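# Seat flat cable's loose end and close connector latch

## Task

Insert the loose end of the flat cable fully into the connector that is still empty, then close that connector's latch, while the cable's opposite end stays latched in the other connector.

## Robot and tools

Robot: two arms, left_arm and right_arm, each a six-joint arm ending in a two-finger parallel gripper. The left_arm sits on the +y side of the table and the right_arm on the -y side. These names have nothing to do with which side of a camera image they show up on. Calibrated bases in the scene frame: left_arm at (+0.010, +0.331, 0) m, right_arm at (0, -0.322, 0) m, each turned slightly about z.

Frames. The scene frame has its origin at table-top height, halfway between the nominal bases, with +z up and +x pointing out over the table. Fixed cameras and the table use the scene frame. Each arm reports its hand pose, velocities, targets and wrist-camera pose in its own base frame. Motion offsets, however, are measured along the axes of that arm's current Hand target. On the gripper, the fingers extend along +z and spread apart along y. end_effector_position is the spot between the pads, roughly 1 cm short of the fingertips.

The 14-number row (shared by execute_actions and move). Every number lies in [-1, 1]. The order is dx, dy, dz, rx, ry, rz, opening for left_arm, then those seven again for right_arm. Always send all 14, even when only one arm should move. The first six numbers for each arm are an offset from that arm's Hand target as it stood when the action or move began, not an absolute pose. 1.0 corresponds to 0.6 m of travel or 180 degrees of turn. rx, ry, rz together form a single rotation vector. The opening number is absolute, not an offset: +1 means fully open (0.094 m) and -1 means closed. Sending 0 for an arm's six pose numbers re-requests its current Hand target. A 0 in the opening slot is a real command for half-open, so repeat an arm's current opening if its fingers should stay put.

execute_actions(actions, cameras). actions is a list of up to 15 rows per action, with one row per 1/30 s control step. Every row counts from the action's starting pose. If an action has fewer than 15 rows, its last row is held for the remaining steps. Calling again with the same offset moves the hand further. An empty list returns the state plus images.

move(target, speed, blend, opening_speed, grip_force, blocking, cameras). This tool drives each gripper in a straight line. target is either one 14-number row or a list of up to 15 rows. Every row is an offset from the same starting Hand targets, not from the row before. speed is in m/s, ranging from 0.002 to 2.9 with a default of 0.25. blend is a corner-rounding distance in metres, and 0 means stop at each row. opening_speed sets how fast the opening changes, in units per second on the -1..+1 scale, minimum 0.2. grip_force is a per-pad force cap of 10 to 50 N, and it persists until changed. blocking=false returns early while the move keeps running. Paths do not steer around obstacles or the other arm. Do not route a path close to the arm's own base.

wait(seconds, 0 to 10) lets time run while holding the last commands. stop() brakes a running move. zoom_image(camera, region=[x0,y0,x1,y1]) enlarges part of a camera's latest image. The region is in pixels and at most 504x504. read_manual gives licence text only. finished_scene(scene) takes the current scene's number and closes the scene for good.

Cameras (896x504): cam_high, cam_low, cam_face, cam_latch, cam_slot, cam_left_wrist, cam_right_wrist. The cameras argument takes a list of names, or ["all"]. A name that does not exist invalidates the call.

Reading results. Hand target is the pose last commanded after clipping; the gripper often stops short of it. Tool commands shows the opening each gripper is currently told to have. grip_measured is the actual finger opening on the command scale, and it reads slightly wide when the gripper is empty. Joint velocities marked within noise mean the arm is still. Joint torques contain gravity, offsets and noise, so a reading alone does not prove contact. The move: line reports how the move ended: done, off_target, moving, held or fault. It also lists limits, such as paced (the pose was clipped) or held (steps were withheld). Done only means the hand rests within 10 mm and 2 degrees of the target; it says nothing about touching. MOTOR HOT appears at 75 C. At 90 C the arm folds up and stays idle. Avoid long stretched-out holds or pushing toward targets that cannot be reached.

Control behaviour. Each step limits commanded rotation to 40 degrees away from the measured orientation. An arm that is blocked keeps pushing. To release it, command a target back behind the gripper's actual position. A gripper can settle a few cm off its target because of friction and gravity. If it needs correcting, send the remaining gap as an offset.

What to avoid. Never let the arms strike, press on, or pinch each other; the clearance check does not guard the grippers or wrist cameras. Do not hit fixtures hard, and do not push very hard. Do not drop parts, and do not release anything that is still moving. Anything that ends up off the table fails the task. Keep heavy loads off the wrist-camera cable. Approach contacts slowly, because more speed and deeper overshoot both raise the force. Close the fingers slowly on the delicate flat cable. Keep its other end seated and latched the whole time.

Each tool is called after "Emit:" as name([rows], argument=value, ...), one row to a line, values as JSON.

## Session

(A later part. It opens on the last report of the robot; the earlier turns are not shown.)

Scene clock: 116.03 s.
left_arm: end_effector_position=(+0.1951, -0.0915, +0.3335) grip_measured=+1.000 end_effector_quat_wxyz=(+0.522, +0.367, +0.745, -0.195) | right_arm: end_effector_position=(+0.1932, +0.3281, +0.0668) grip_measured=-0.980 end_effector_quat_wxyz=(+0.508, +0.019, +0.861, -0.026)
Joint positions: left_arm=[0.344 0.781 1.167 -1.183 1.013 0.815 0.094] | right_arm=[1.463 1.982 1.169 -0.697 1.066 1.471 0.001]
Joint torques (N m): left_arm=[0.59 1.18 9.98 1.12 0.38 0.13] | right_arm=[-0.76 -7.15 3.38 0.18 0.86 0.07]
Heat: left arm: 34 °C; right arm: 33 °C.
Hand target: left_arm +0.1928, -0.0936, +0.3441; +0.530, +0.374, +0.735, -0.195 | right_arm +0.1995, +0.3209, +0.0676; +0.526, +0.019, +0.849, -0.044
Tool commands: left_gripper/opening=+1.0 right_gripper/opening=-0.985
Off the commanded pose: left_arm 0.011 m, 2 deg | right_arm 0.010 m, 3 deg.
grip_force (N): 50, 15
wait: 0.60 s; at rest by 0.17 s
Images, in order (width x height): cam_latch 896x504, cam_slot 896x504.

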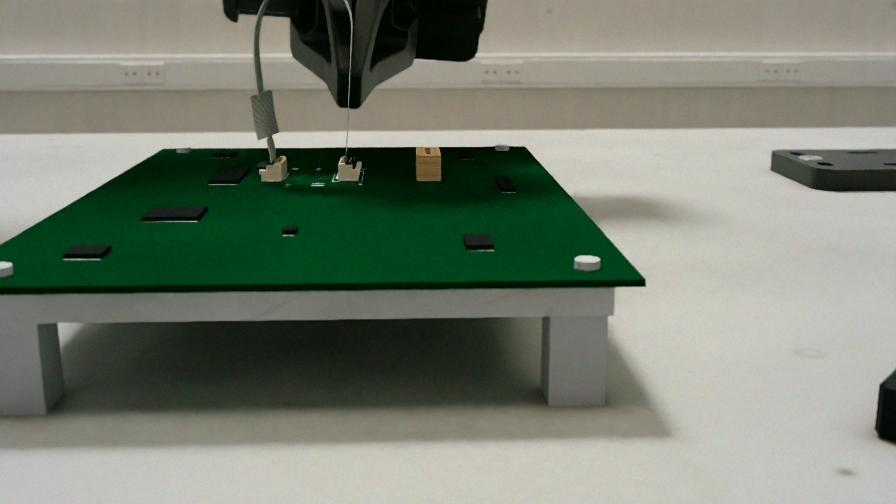

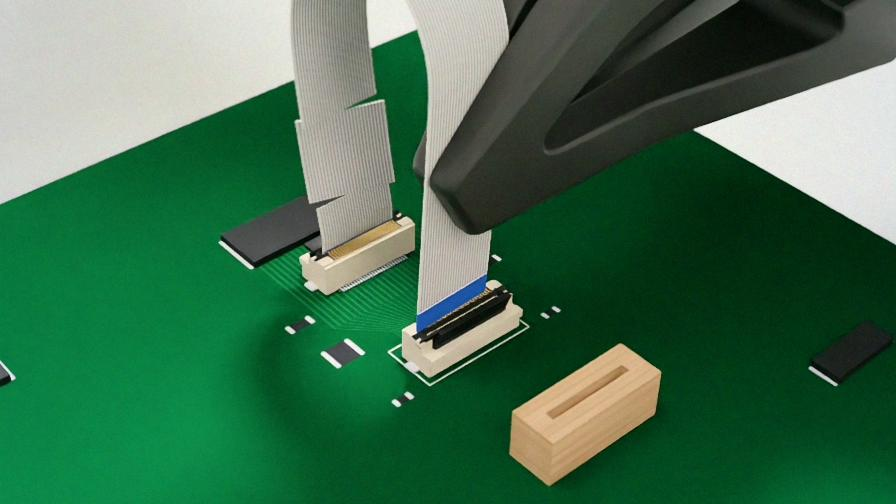

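Emit:
move([
  [0,0,0,0,0,0,1, -0.0031,0.0106,-0.0010,-0.0057,0.0010,0.0114,-0.985],
  [0,0,0,0,0,0,1, 0.0088,0.0110,0.0012,-0.0059,0.0149,0.0100,-0.985],
], blend=0.001, speed=0.03)

Emit:
wait(seconds=0.6, cameras=["cam_latch","cam_slot"])

Emit:
zoom_image(camera="cam_latch", region=[320, 125, 380, 185])

Emit:
zoom_image(camera="cam_slot", region=[385, 225, 545, 385])

Scene clock: 124.73 s.
left_arm: end_effector_position=(+0.1951, -0.0915, +0.3335) grip_measured=+1.000 end_effector_quat_wxyz=(+0.522, +0.367, +0.745, -0.195) | right_arm: end_effector_position=(+0.1935, +0.3278, +0.0660) grip_measured=-0.980 end_effector_quat_wxyz=(+0.506, +0.020, +0.862, -0.027)
Joint positions: left_arm=[0.344 0.781 1.167 -1.183 1.013 0.815 0.094] | right_arm=[1.461 1.982 1.169 -0.697 1.061 1.47 0.001]
Joint torques (N m): left_arm=[0.68 1.18 10.15 1.1 0.42 0.13] | right_arm=[-1.13 -7.28 3.86 0.47 0.49 0.02]
Heat: left arm: 34 °C; right arm: 33 °C.
Hand target: left_arm +0.1928, -0.0936, +0.3441; +0.530, +0.374, +0.735, -0.195 | right_arm +0.1984, +0.3273, +0.0622; +0.507, +0.028, +0.861, -0.027
Off the commanded pose: left_arm 0.011 m, 2 deg | right_arm 0.006 m, 1 deg.
grip_force (N): 50, 15
move: off_target (left_arm)

Scene clock: 125.33 s.
left_arm: end_effector_position=(+0.1951, -0.0915, +0.3335) grip_measured=+1.000 end_effector_quat_wxyz=(+0.522, +0.367, +0.745, -0.195) | right_arm: end_effector_position=(+0.1935, +0.3278, +0.0660) grip_measured=-0.980 end_effector_quat_wxyz=(+0.506, +0.020, +0.862, -0.027)
Joint positions: left_arm=[0.344 0.781 1.167 -1.183 1.013 0.815 0.094] | right_arm=[1.461 1.982 1.169 -0.697 1.061 1.47 0.001]
Joint torques (N m): left_arm=[0.46 1.22 10.11 1.16 0.42 0.13] | right_arm=[-1.1 -7.28 3.85 0.47 0.49 0.03]
Heat: left arm: 34 °C; right arm: 33 °C.
Hand target: left_arm +0.1928, -0.0936, +0.3441; +0.530, +0.374, +0.735, -0.195 | right_arm +0.1984, +0.3273, +0.0622; +0.507, +0.028, +0.861, -0.027
Tool commands: left_gripper/opening=+1.0 right_gripper/opening=-0.985
Off the commanded pose: left_arm 0.011 m, 2 deg | right_arm 0.006 m, 1 deg.
grip_force (N): 50, 15
wait: 0.60 s; at rest by 0.17 s
Images, in order (width x height): cam_latch 896x504, cam_slot 896x504.

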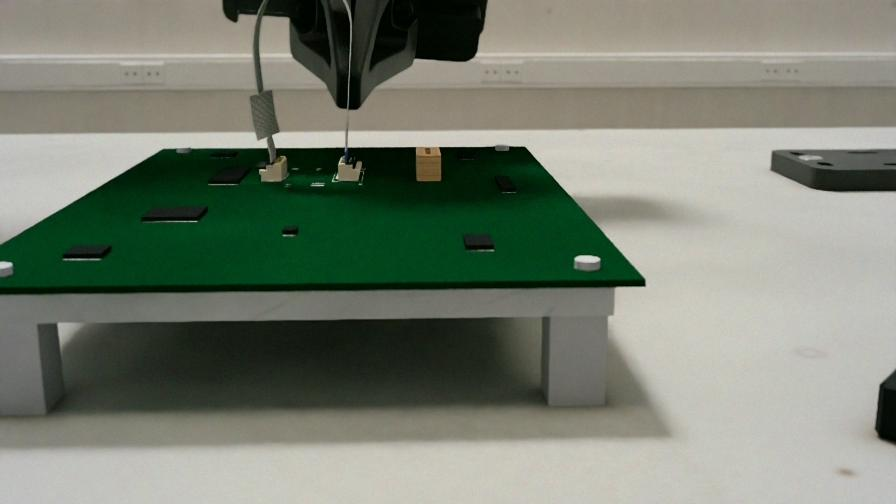

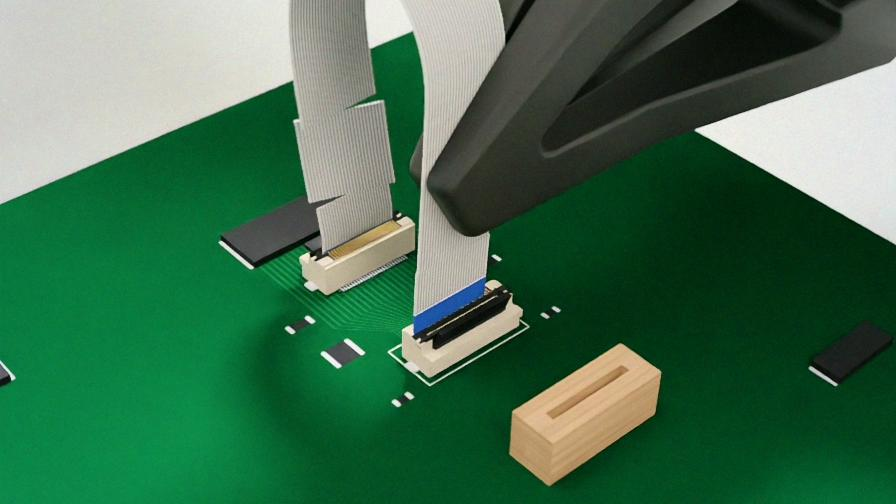

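Scaled by 8.400 from the camera's 896x504 image, which has a finer 1280x720 frame.

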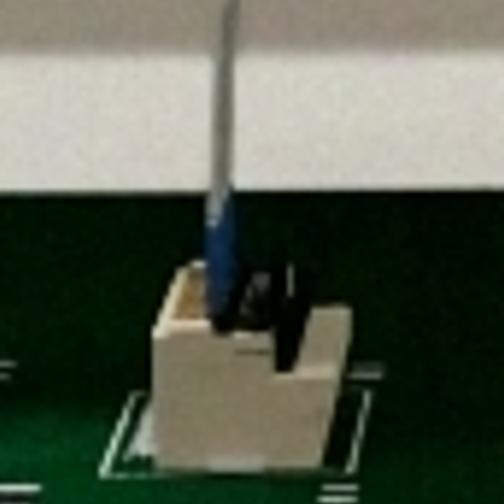

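Scaled by 3.150 from the camera's 896x504 image, which has a finer 1280x720 frame.

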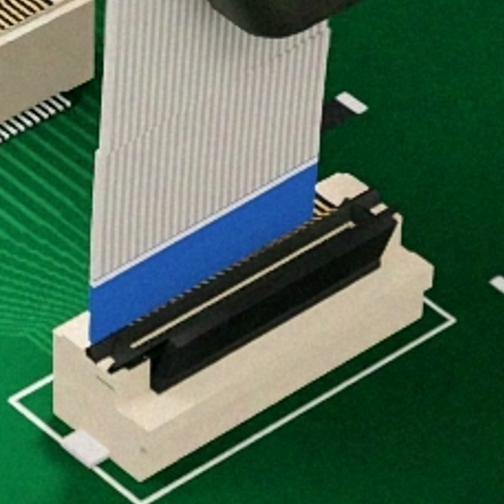

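Emit:
move(target=[0,0,0,0,0,0,1, -0.0239,0.0107,-0.0270,-0.0158,0.0016,0.0174,-0.985], speed=0.04)

Emit:
wait(seconds=0.6, cameras=["cam_latch","cam_slot"])

Emit:
zoom_image(camera="cam_latch", region=[320, 125, 380, 185])

Emit:
zoom_image(camera="cam_slot", region=[385, 225, 545, 385])

Scene clock: 130.83 s.
left_arm: end_effector_position=(+0.1951, -0.0915, +0.3335) grip_measured=+1.000 end_effector_quat_wxyz=(+0.522, +0.367, +0.745, -0.195) | right_arm: end_effector_position=(+0.1913, +0.3290, +0.0662) grip_measured=-0.980 end_effector_quat_wxyz=(+0.495, +0.022, +0.868, -0.020)
Joint positions: left_arm=[0.344 0.781 1.167 -1.183 1.013 0.815 0.094] | right_arm=[1.461 1.969 1.169 -0.697 1.035 1.47 0.001]
Joint torques (N m): left_arm=[0.51 1.28 10.09 1.18 0.43 0.16] | right_arm=[0.5 -11.07 4 0.48 0.62 0.11]
Heat: left arm: 34 °C; right arm: 33 °C.
Hand target: left_arm +0.1928, -0.0936, +0.3441; +0.530, +0.374, +0.735, -0.195 | right_arm +0.1917, +0.3346, +0.0824; +0.506, +0.039, +0.862, +0.008
Off the commanded pose: left_arm 0.011 m, 2 deg | right_arm 0.017 m, 4 deg.
grip_force (N): 50, 15
move: off_target (left_arm, right_arm)

Scene clock: 131.43 s.
left_arm: end_effector_position=(+0.1951, -0.0915, +0.3335) grip_measured=+1.000 end_effector_quat_wxyz=(+0.522, +0.367, +0.745, -0.195) | right_arm: end_effector_position=(+0.1913, +0.3290, +0.0662) grip_measured=-0.980 end_effector_quat_wxyz=(+0.495, +0.022, +0.868, -0.020)
Joint positions: left_arm=[0.344 0.781 1.167 -1.183 1.013 0.815 0.094] | right_arm=[1.461 1.969 1.169 -0.697 1.035 1.47 0.001]
Joint torques (N m): left_arm=[0.54 1.17 9.98 1.11 0.43 0.12] | right_arm=[0.49 -11.06 4.01 0.49 0.62 0.11]
Heat: left arm: 34 °C; right arm: 33 °C.
Hand target: left_arm +0.1928, -0.0936, +0.3441; +0.530, +0.374, +0.735, -0.195 | right_arm +0.1917, +0.3346, +0.0824; +0.506, +0.039, +0.862, +0.008
Tool commands: left_gripper/opening=+1.0 right_gripper/opening=-0.985
Off the commanded pose: left_arm 0.011 m, 2 deg | right_arm 0.017 m, 4 deg.
grip_force (N): 50, 15
wait: 0.60 s; at rest by 0.17 s
Images, in order (width x height): cam_latch 896x504, cam_slot 896x504.

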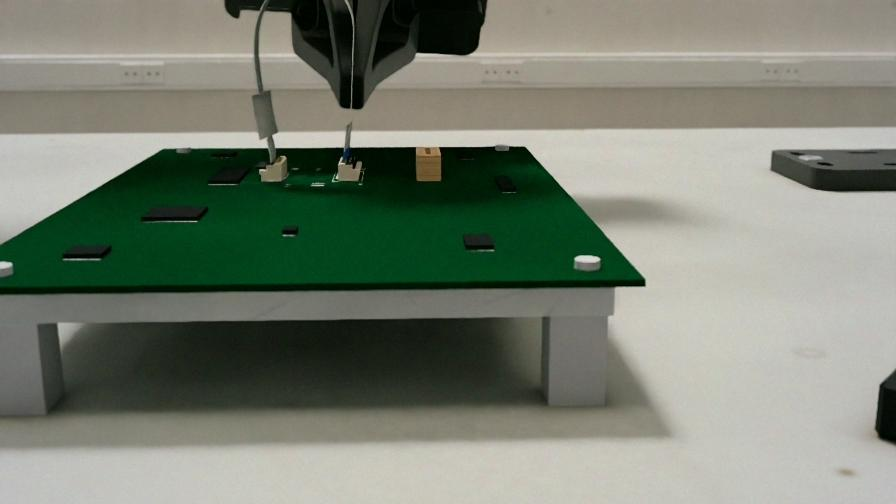

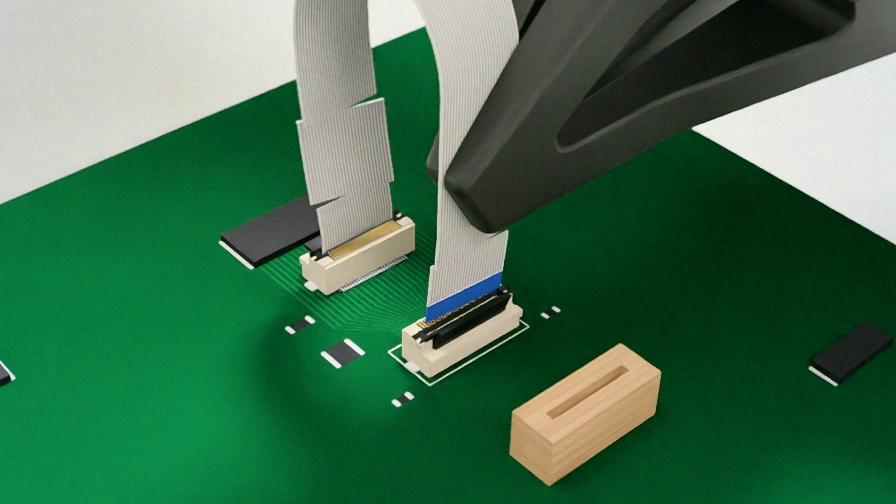

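Scaled by 8.400 from the camera's 896x504 image, which has a finer 1280x720 frame.

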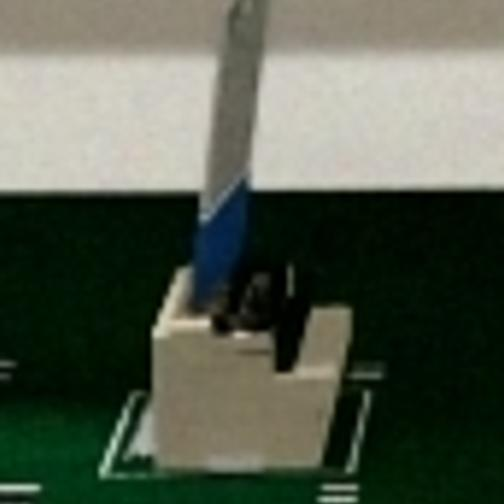

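Scaled by 3.150 from the camera's 896x504 image, which has a finer 1280x720 frame.

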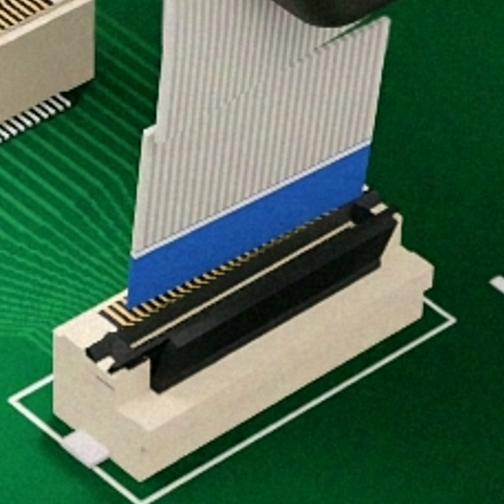

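Emit:
move(target=[0,0,0,0,0,0,1, -0.0131,-0.0018,0.0068,0.0021,0.0001,0.0107,-0.985], speed=0.03)

Emit:
wait(seconds=0.6, cameras=["cam_latch","cam_slot"])

Emit:
zoom_image(camera="cam_latch", region=[320, 125, 380, 185])

Emit:
zoom_image(camera="cam_slot", region=[385, 225, 545, 385])

Scene clock: 136.53 s.
left_arm: end_effector_position=(+0.1951, -0.0915, +0.3335) grip_measured=+1.000 end_effector_quat_wxyz=(+0.522, +0.367, +0.745, -0.195) | right_arm: end_effector_position=(+0.1930, +0.3289, +0.0685) grip_measured=-0.980 end_effector_quat_wxyz=(+0.490, +0.030, +0.871, -0.014)
Joint positions: left_arm=[0.344 0.781 1.167 -1.183 1.013 0.815 0.094] | right_arm=[1.453 1.957 1.169 -0.693 1.023 1.471 0.001]
Joint torques (N m): left_arm=[0.55 1.1 9.96 1.13 0.42 0.11] | right_arm=[-0.64 -11.11 4.19 0.53 0.71 0.13]
Heat: left arm: 34 °C; right arm: 33 °C.
Hand target: left_arm +0.1928, -0.0936, +0.3441; +0.530, +0.374, +0.735, -0.195 | right_arm +0.1990, +0.3328, +0.0872; +0.505, +0.055, +0.861, +0.014
Off the commanded pose: left_arm 0.011 m, 2 deg | right_arm 0.020 m, 5 deg.
grip_force (N): 50, 15
move: off_target (left_arm, right_arm)

Scene clock: 137.13 s.
left_arm: end_effector_position=(+0.1951, -0.0915, +0.3335) grip_measured=+1.000 end_effector_quat_wxyz=(+0.522, +0.367, +0.745, -0.195) | right_arm: end_effector_position=(+0.1930, +0.3290, +0.0684) grip_measured=-0.980 end_effector_quat_wxyz=(+0.490, +0.030, +0.871, -0.014)
Joint positions: left_arm=[0.344 0.781 1.167 -1.183 1.013 0.815 0.094] | right_arm=[1.453 1.957 1.169 -0.693 1.023 1.471 0.001]
Joint torques (N m): left_arm=[0.51 1.11 10.13 1.14 0.44 0.11] | right_arm=[-0.62 -11.11 4.18 0.54 0.71 0.13]
Heat: left arm: 34 °C; right arm: 33 °C.
Hand target: left_arm +0.1928, -0.0936, +0.3441; +0.530, +0.374, +0.735, -0.195 | right_arm +0.1990, +0.3329, +0.0873; +0.505, +0.055, +0.861, +0.014
Tool commands: left_gripper/opening=+1.0 right_gripper/opening=-0.985
Off the commanded pose: left_arm 0.011 m, 2 deg | right_arm 0.020 m, 5 deg.
grip_force (N): 50, 15
wait: 0.60 s; at rest by 0.17 s
Images, in order (width x height): cam_latch 896x504, cam_slot 896x504.

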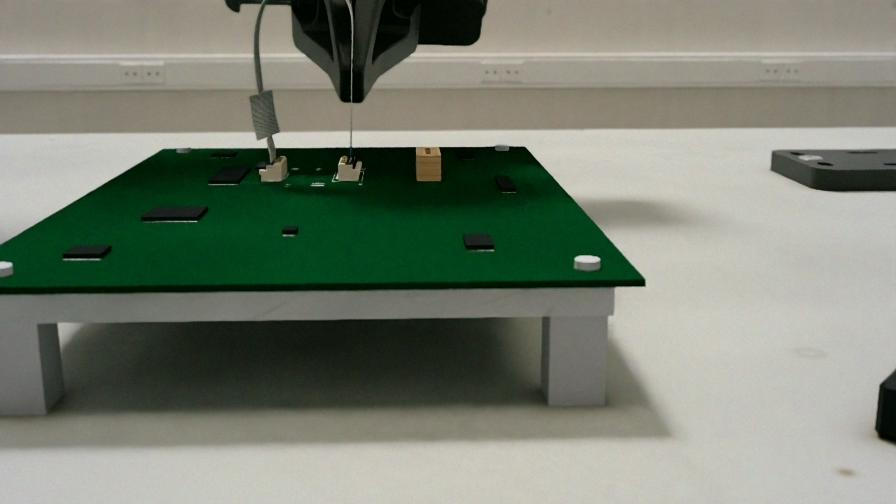

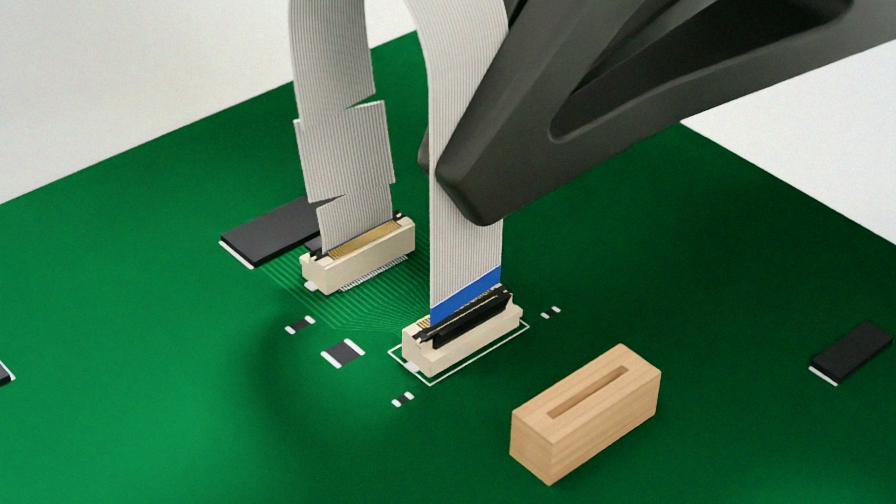

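Scaled by 8.400 from the camera's 896x504 image, which has a finer 1280x720 frame.

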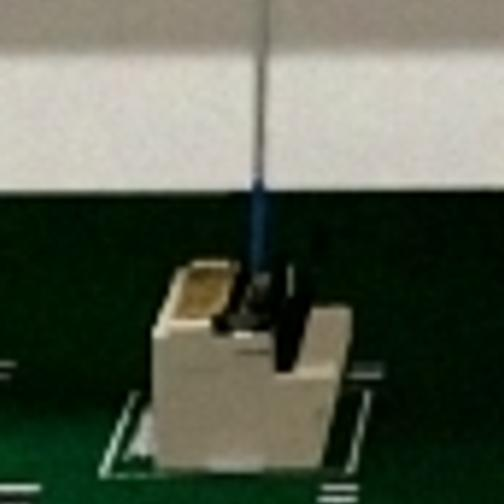

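Scaled by 3.150 from the camera's 896x504 image, which has a finer 1280x720 frame.

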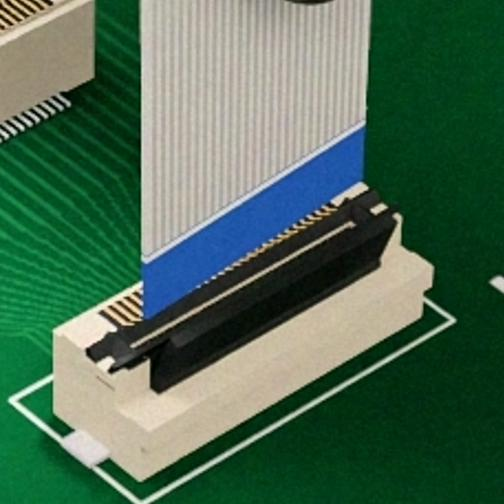

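Emit:
move([
  [0,0,0,0,0,0,1, -0.0061,0.0023,-0.0015,-0.0017,-0.0068,0.0019,-0.985],
  [0,0,0,0,0,0,1, 0.0218,-0.0045,0.0171,0.0083,-0.0085,-0.0161,-0.985],
], blend=0.0005, speed=0.04)

Emit:
wait(seconds=0.6, cameras=["cam_latch","cam_slot"])

Emit:
zoom_image(camera="cam_latch", region=[320, 125, 380, 185])

Emit:
zoom_image(camera="cam_slot", region=[385, 225, 545, 385])

Scene clock: 144.47 s.
left_arm: end_effector_position=(+0.1951, -0.0915, +0.3335) grip_measured=+1.000 end_effector_quat_wxyz=(+0.522, +0.367, +0.745, -0.195) | right_arm: end_effector_position=(+0.1943, +0.3306, +0.0668) grip_measured=-0.980 end_effector_quat_wxyz=(+0.496, +0.032, +0.868, -0.012)
Joint positions: left_arm=[0.344 0.781 1.167 -1.183 1.013 0.815 0.094] | right_arm=[1.453 1.968 1.169 -0.677 1.035 1.472 0.001]
Joint torques (N m): left_arm=[0.58 1.01 10.24 1.14 0.45 0.13] | right_arm=[-0.62 -7.35 4.05 0.54 0.85 0.02]
Heat: left arm: 34 °C; right arm: 34 °C.
Hand target: left_arm +0.1928, -0.0936, +0.3441; +0.530, +0.374, +0.735, -0.195 | right_arm +0.2014, +0.3312, +0.0706; +0.516, +0.040, +0.855, -0.011
Off the commanded pose: left_arm 0.011 m, 2 deg | right_arm 0.008 m, 3 deg.
grip_force (N): 50, 15
move: off_target (left_arm, right_arm)

Scene clock: 145.07 s.
left_arm: end_effector_position=(+0.1951, -0.0915, +0.3335) grip_measured=+1.000 end_effector_quat_wxyz=(+0.522, +0.367, +0.745, -0.195) | right_arm: end_effector_position=(+0.1944, +0.3307, +0.0668) grip_measured=-0.980 end_effector_quat_wxyz=(+0.496, +0.032, +0.868, -0.012)
Joint positions: left_arm=[0.344 0.781 1.167 -1.183 1.013 0.815 0.094] | right_arm=[1.453 1.968 1.169 -0.677 1.035 1.472 0.001]
Joint torques (N m): left_arm=[0.51 1.16 10.19 1.15 0.4 0.13] | right_arm=[-0.62 -7.35 4.05 0.54 0.85 0.02]
Heat: left arm: 34 °C; right arm: 34 °C.
Hand target: left_arm +0.1928, -0.0936, +0.3441; +0.530, +0.374, +0.735, -0.195 | right_arm +0.2014, +0.3313, +0.0706; +0.516, +0.040, +0.855, -0.011
Tool commands: left_gripper/opening=+1.0 right_gripper/opening=-0.985
Off the commanded pose: left_arm 0.011 m, 2 deg | right_arm 0.008 m, 3 deg.
grip_force (N): 50, 15
wait: 0.60 s; at rest by 0.17 s
Images, in order (width x height): cam_latch 896x504, cam_slot 896x504.

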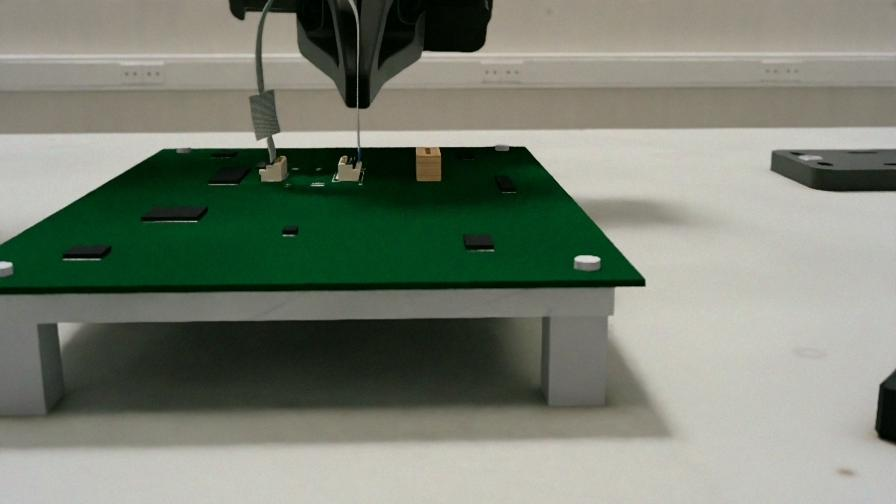

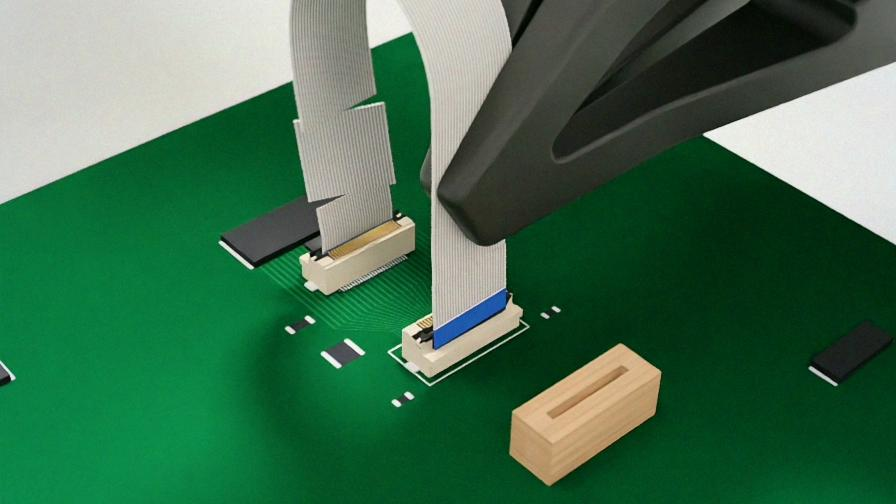

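Scaled by 8.400 from the camera's 896x504 image, which has a finer 1280x720 frame.

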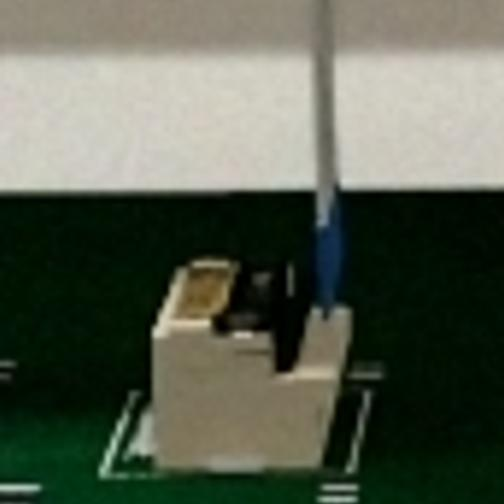

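Scaled by 3.150 from the camera's 896x504 image, which has a finer 1280x720 frame.

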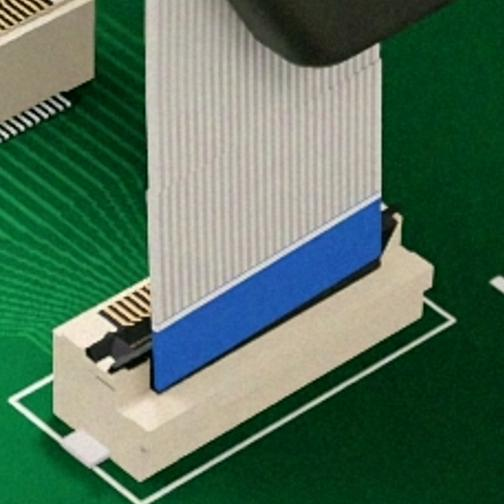

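Emit:
move([
  [0,0,0,0,0,0,1, -0.0295,0.0051,-0.0184,-0.0099,0.0017,0.0188,-0.985],
  [0,0,0,0,0,0,1, -0.0224,-0.0013,-0.0261,-0.0085,0.0008,0.0045,-0.985],
], blend=0.0005, speed=0.04)

Emit:
wait(seconds=0.6, cameras=["cam_latch","cam_slot"])

Emit:
zoom_image(camera="cam_latch", region=[320, 125, 380, 185])

Emit:
zoom_image(camera="cam_slot", region=[385, 225, 545, 385])

Scene clock: 153.57 s.
left_arm: end_effector_position=(+0.1951, -0.0915, +0.3335) grip_measured=+1.000 end_effector_quat_wxyz=(+0.522, +0.367, +0.745, -0.195) | right_arm: end_effector_position=(+0.1921, +0.3324, +0.0718) grip_measured=-0.980 end_effector_quat_wxyz=(+0.497, +0.032, +0.867, -0.005)
Joint positions: left_arm=[0.344 0.781 1.167 -1.183 1.013 0.815 0.094] | right_arm=[1.46 1.953 1.169 -0.679 1.036 1.472 0.001]
Joint torques (N m): left_arm=[0.58 1.07 10.1 1.12 0.42 0.13] | right_arm=[0.46 -10.78 3.85 0.24 0.82 0.09]
Heat: left arm: 34 °C; right arm: 34 °C.
Hand target: left_arm +0.1928, -0.0936, +0.3441; +0.530, +0.374, +0.735, -0.195 | right_arm +0.1937, +0.3307, +0.0898; +0.516, +0.039, +0.856, +0.004
Off the commanded pose: left_arm 0.011 m, 2 deg | right_arm 0.018 m, 3 deg.
grip_force (N): 50, 15
move: off_target (left_arm, right_arm)

Scene clock: 154.17 s.
left_arm: end_effector_position=(+0.1951, -0.0915, +0.3335) grip_measured=+1.000 end_effector_quat_wxyz=(+0.522, +0.367, +0.745, -0.195) | right_arm: end_effector_position=(+0.1921, +0.3322, +0.0719) grip_measured=-0.980 end_effector_quat_wxyz=(+0.497, +0.032, +0.867, -0.006)
Joint positions: left_arm=[0.344 0.781 1.167 -1.183 1.013 0.815 0.094] | right_arm=[1.46 1.953 1.169 -0.68 1.037 1.472 0.001]
Joint torques (N m): left_arm=[0.43 1.07 10.13 1.12 0.42 0.13] | right_arm=[0.46 -10.78 3.84 0.24 0.83 0.08]
Heat: left arm: 34 °C; right arm: 34 °C.
Hand target: left_arm +0.1928, -0.0936, +0.3441; +0.530, +0.374, +0.735, -0.195 | right_arm +0.1937, +0.3307, +0.0898; +0.516, +0.039, +0.856, +0.004
Tool commands: left_gripper/opening=+1.0 right_gripper/opening=-0.985
Off the commanded pose: left_arm 0.011 m, 2 deg | right_arm 0.018 m, 3 deg.
grip_force (N): 50, 15
wait: 0.60 s; at rest by 0.17 s
Images, in order (width x height): cam_latch 896x504, cam_slot 896x504.

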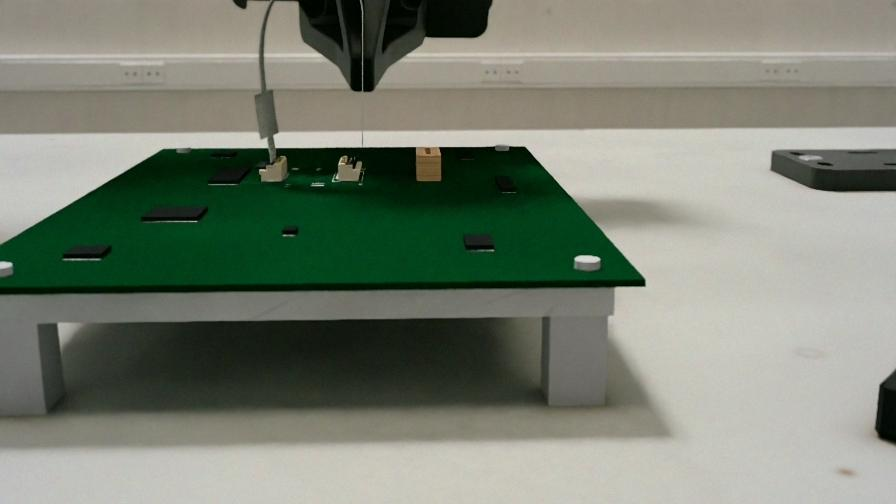

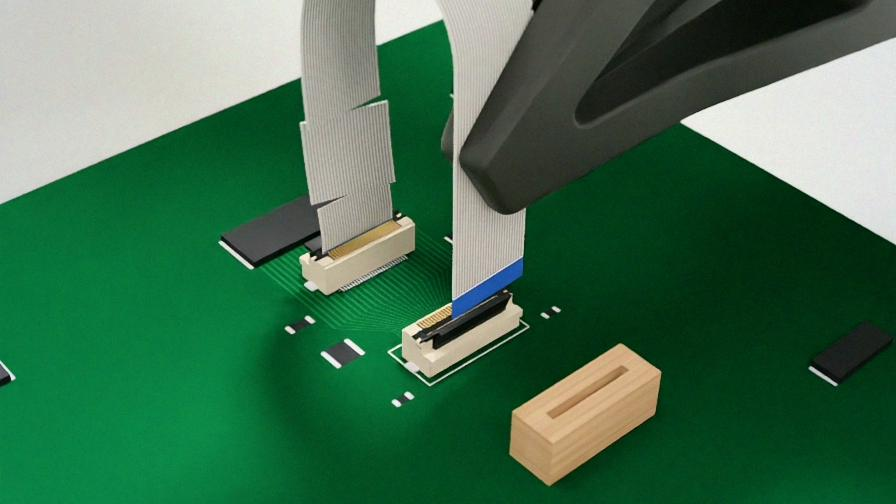

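Scaled by 8.400 from the camera's 896x504 image, which has a finer 1280x720 frame.

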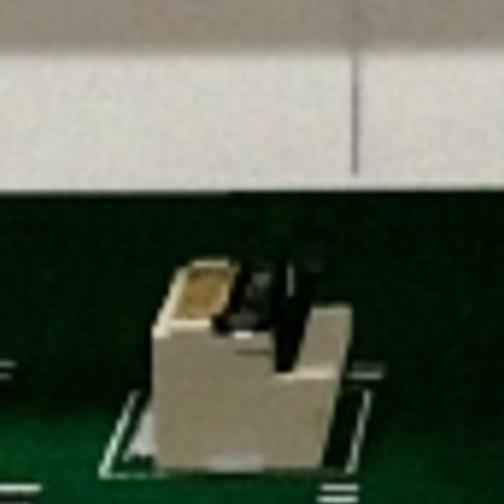

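Scaled by 3.150 from the camera's 896x504 image, which has a finer 1280x720 frame.

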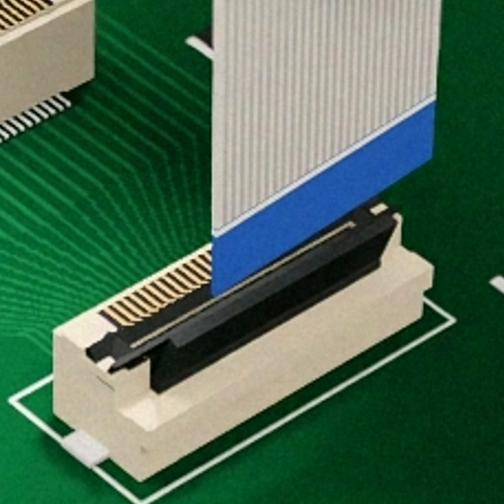

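Emit:
move(target=[0,0,0,0,0,0,1, -0.0033,-0.0055,-0.0008,0.0028,-0.0055,-0.0057,-0.985], speed=0.03)

Emit:
wait(seconds=0.6, cameras=["cam_latch","cam_slot"])

Emit:
zoom_image(camera="cam_latch", region=[320, 125, 380, 185])

Emit:
zoom_image(camera="cam_slot", region=[385, 225, 545, 385])

Scene clock: 169.63 s.
left_arm: end_effector_position=(+0.1951, -0.0915, +0.3335) grip_measured=+1.000 end_effector_quat_wxyz=(+0.522, +0.367, +0.745, -0.195) | right_arm: end_effector_position=(+0.1931, +0.3292, +0.0740) grip_measured=-0.980 end_effector_quat_wxyz=(+0.503, +0.028, +0.864, -0.014)
Joint positions: left_arm=[0.344 0.781 1.167 -1.183 1.013 0.815 0.094] | right_arm=[1.46 1.953 1.169 -0.697 1.052 1.472 0.001]
Joint torques (N m): left_arm=[0.62 1.03 10.07 1.13 0.41 0.11] | right_arm=[0.68 -10.73 3.6 0.23 0.87 0.09]
Heat: left arm: 34 °C; right arm: 34 °C.
Hand target: left_arm +0.1928, -0.0936, +0.3441; +0.530, +0.374, +0.735, -0.195 | right_arm +0.1940, +0.3273, +0.0916; +0.523, +0.034, +0.852, -0.005
Off the commanded pose: left_arm 0.011 m, 2 deg | right_arm 0.018 m, 3 deg.
grip_force (N): 50, 15
move: off_target (left_arm, right_arm)

Scene clock: 170.23 s.
left_arm: end_effector_position=(+0.1951, -0.0915, +0.3335) grip_measured=+1.000 end_effector_quat_wxyz=(+0.522, +0.367, +0.745, -0.195) | right_arm: end_effector_position=(+0.1931, +0.3292, +0.0740) grip_measured=-0.980 end_effector_quat_wxyz=(+0.503, +0.028, +0.864, -0.014)
Joint positions: left_arm=[0.344 0.781 1.167 -1.183 1.013 0.815 0.094] | right_arm=[1.46 1.953 1.169 -0.697 1.052 1.472 0.001]
Joint torques (N m): left_arm=[0.58 1.28 10.24 1.15 0.46 0.11] | right_arm=[0.65 -10.73 3.63 0.23 0.85 0.09]
Heat: left arm: 34 °C; right arm: 34 °C.
Hand target: left_arm +0.1928, -0.0936, +0.3441; +0.530, +0.374, +0.735, -0.195 | right_arm +0.1940, +0.3273, +0.0916; +0.523, +0.034, +0.852, -0.005
Tool commands: left_gripper/opening=+1.0 right_gripper/opening=-0.985
Off the commanded pose: left_arm 0.011 m, 2 deg | right_arm 0.018 m, 3 deg.
grip_force (N): 50, 15
wait: 0.60 s; at rest by 0.17 s
Images, in order (width x height): cam_latch 896x504, cam_slot 896x504.

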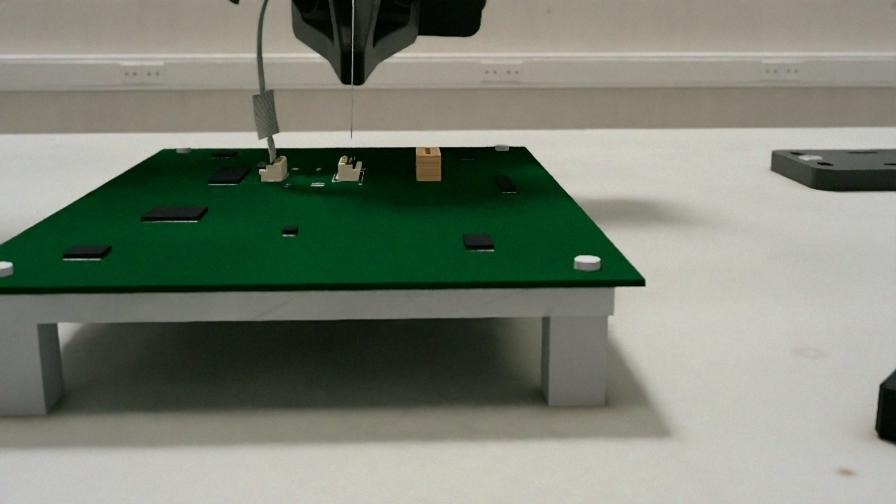

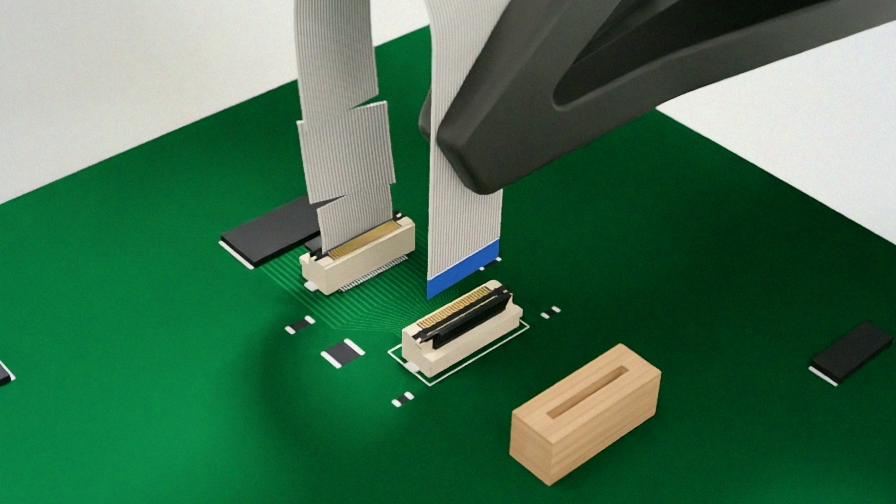

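Scaled by 8.400 from the camera's 896x504 image, which has a finer 1280x720 frame.

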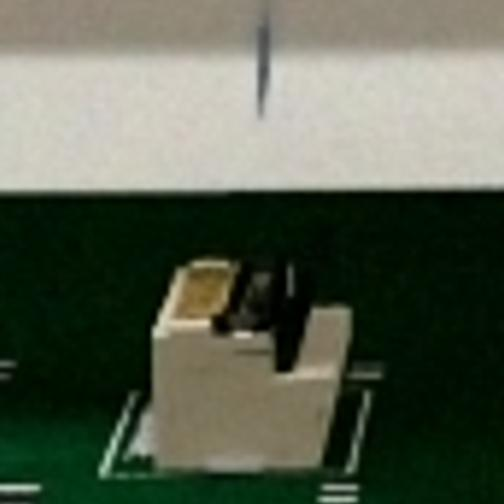

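Scaled by 3.150 from the camera's 896x504 image, which has a finer 1280x720 frame.

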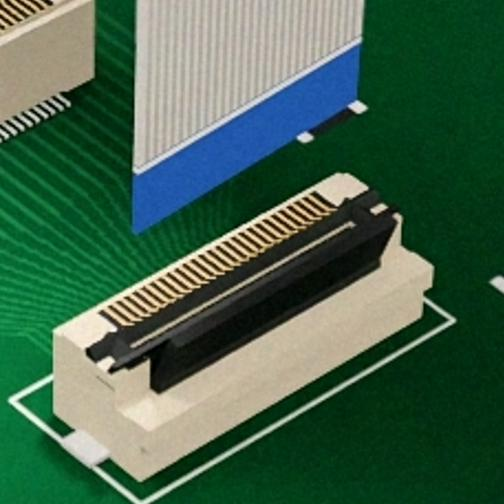

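Emit:
move(target=[0,0,0,0,0,0,1, 0.0300,0.0016,0.0187,0.0065,-0.0009,-0.0128,-0.985], speed=0.04)

Emit:
wait(seconds=0.6, cameras=["cam_latch","cam_slot"])

Emit:
zoom_image(camera="cam_latch", region=[320, 125, 380, 185])

Emit:
zoom_image(camera="cam_slot", region=[385, 225, 545, 385])

Scene clock: 176.17 s.
left_arm: end_effector_position=(+0.1951, -0.0915, +0.3335) grip_measured=+1.000 end_effector_quat_wxyz=(+0.522, +0.367, +0.745, -0.195) | right_arm: end_effector_position=(+0.1933, +0.3280, +0.0673) grip_measured=-0.980 end_effector_quat_wxyz=(+0.504, +0.022, +0.863, -0.024)
Joint positions: left_arm=[0.344 0.781 1.167 -1.183 1.013 0.815 0.094] | right_arm=[1.46 1.975 1.169 -0.697 1.056 1.471 0.001]
Joint torques (N m): left_arm=[0.49 1.17 10.14 1.14 0.45 0.11] | right_arm=[0.38 -7.46 3.63 0.44 0.85 0.03]
Heat: left arm: 34 °C; right arm: 34 °C.
Hand target: left_arm +0.1928, -0.0936, +0.3441; +0.530, +0.374, +0.735, -0.195 | right_arm +0.1959, +0.3287, +0.0706; +0.524, +0.022, +0.851, -0.024
Off the commanded pose: left_arm 0.011 m, 2 deg | right_arm 0.004 m, 3 deg.
grip_force (N): 50, 15
move: off_target (left_arm, right_arm)

Scene clock: 176.77 s.
left_arm: end_effector_position=(+0.1951, -0.0915, +0.3335) grip_measured=+1.000 end_effector_quat_wxyz=(+0.522, +0.367, +0.745, -0.195) | right_arm: end_effector_position=(+0.1933, +0.3280, +0.0673) grip_measured=-0.980 end_effector_quat_wxyz=(+0.504, +0.022, +0.863, -0.024)
Joint positions: left_arm=[0.344 0.781 1.167 -1.183 1.013 0.815 0.094] | right_arm=[1.46 1.975 1.169 -0.697 1.056 1.471 0.001]
Joint torques (N m): left_arm=[0.49 1.11 9.98 1.13 0.41 0.14] | right_arm=[0.36 -7.45 3.67 0.44 0.86 0.03]
Heat: left arm: 34 °C; right arm: 34 °C.
Hand target: left_arm +0.1928, -0.0936, +0.3441; +0.530, +0.374, +0.735, -0.195 | right_arm +0.1959, +0.3287, +0.0706; +0.524, +0.022, +0.851, -0.024
Tool commands: left_gripper/opening=+1.0 right_gripper/opening=-0.985
Off the commanded pose: left_arm 0.011 m, 2 deg | right_arm 0.004 m, 3 deg.
grip_force (N): 50, 15
wait: 0.60 s; at rest by 0.17 s
Images, in order (width x height): cam_latch 896x504, cam_slot 896x504.

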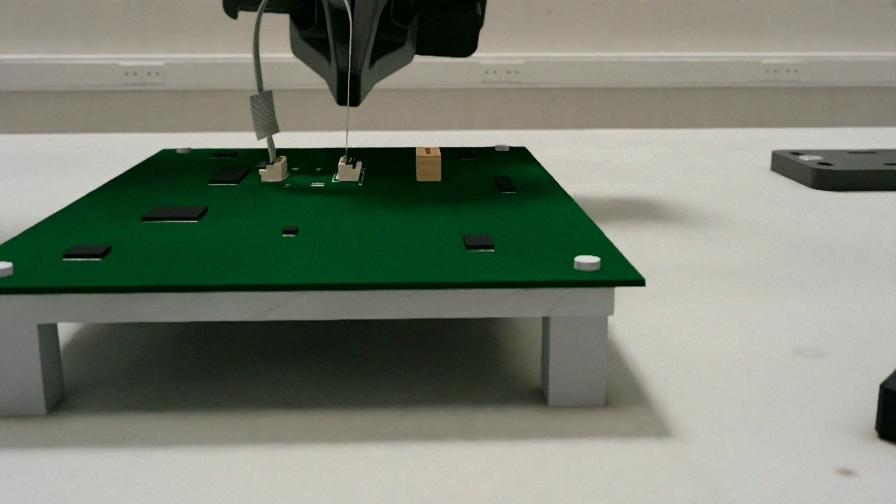

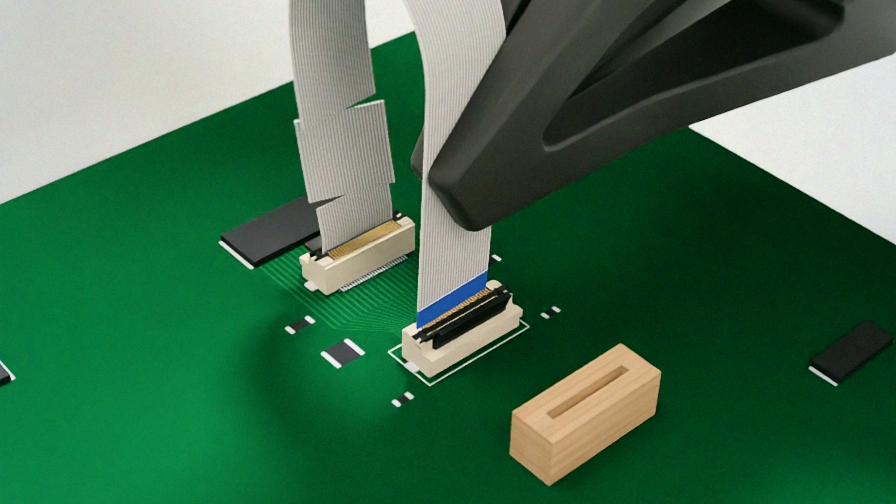

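Scaled by 8.400 from the camera's 896x504 image, which has a finer 1280x720 frame.

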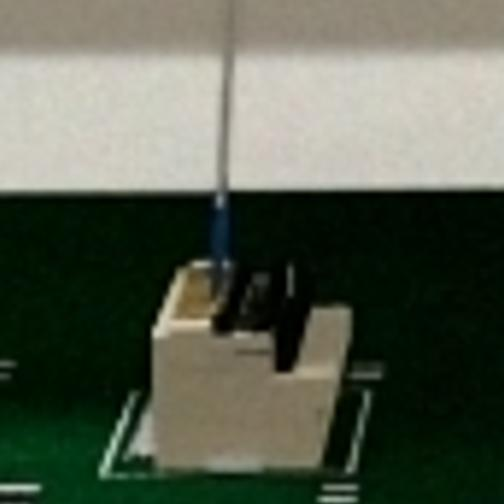

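Scaled by 3.150 from the camera's 896x504 image, which has a finer 1280x720 frame.

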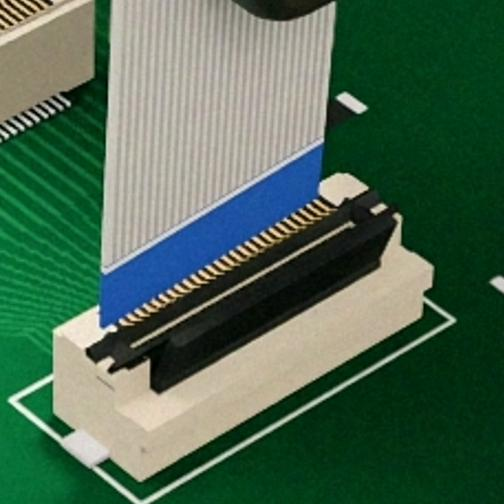

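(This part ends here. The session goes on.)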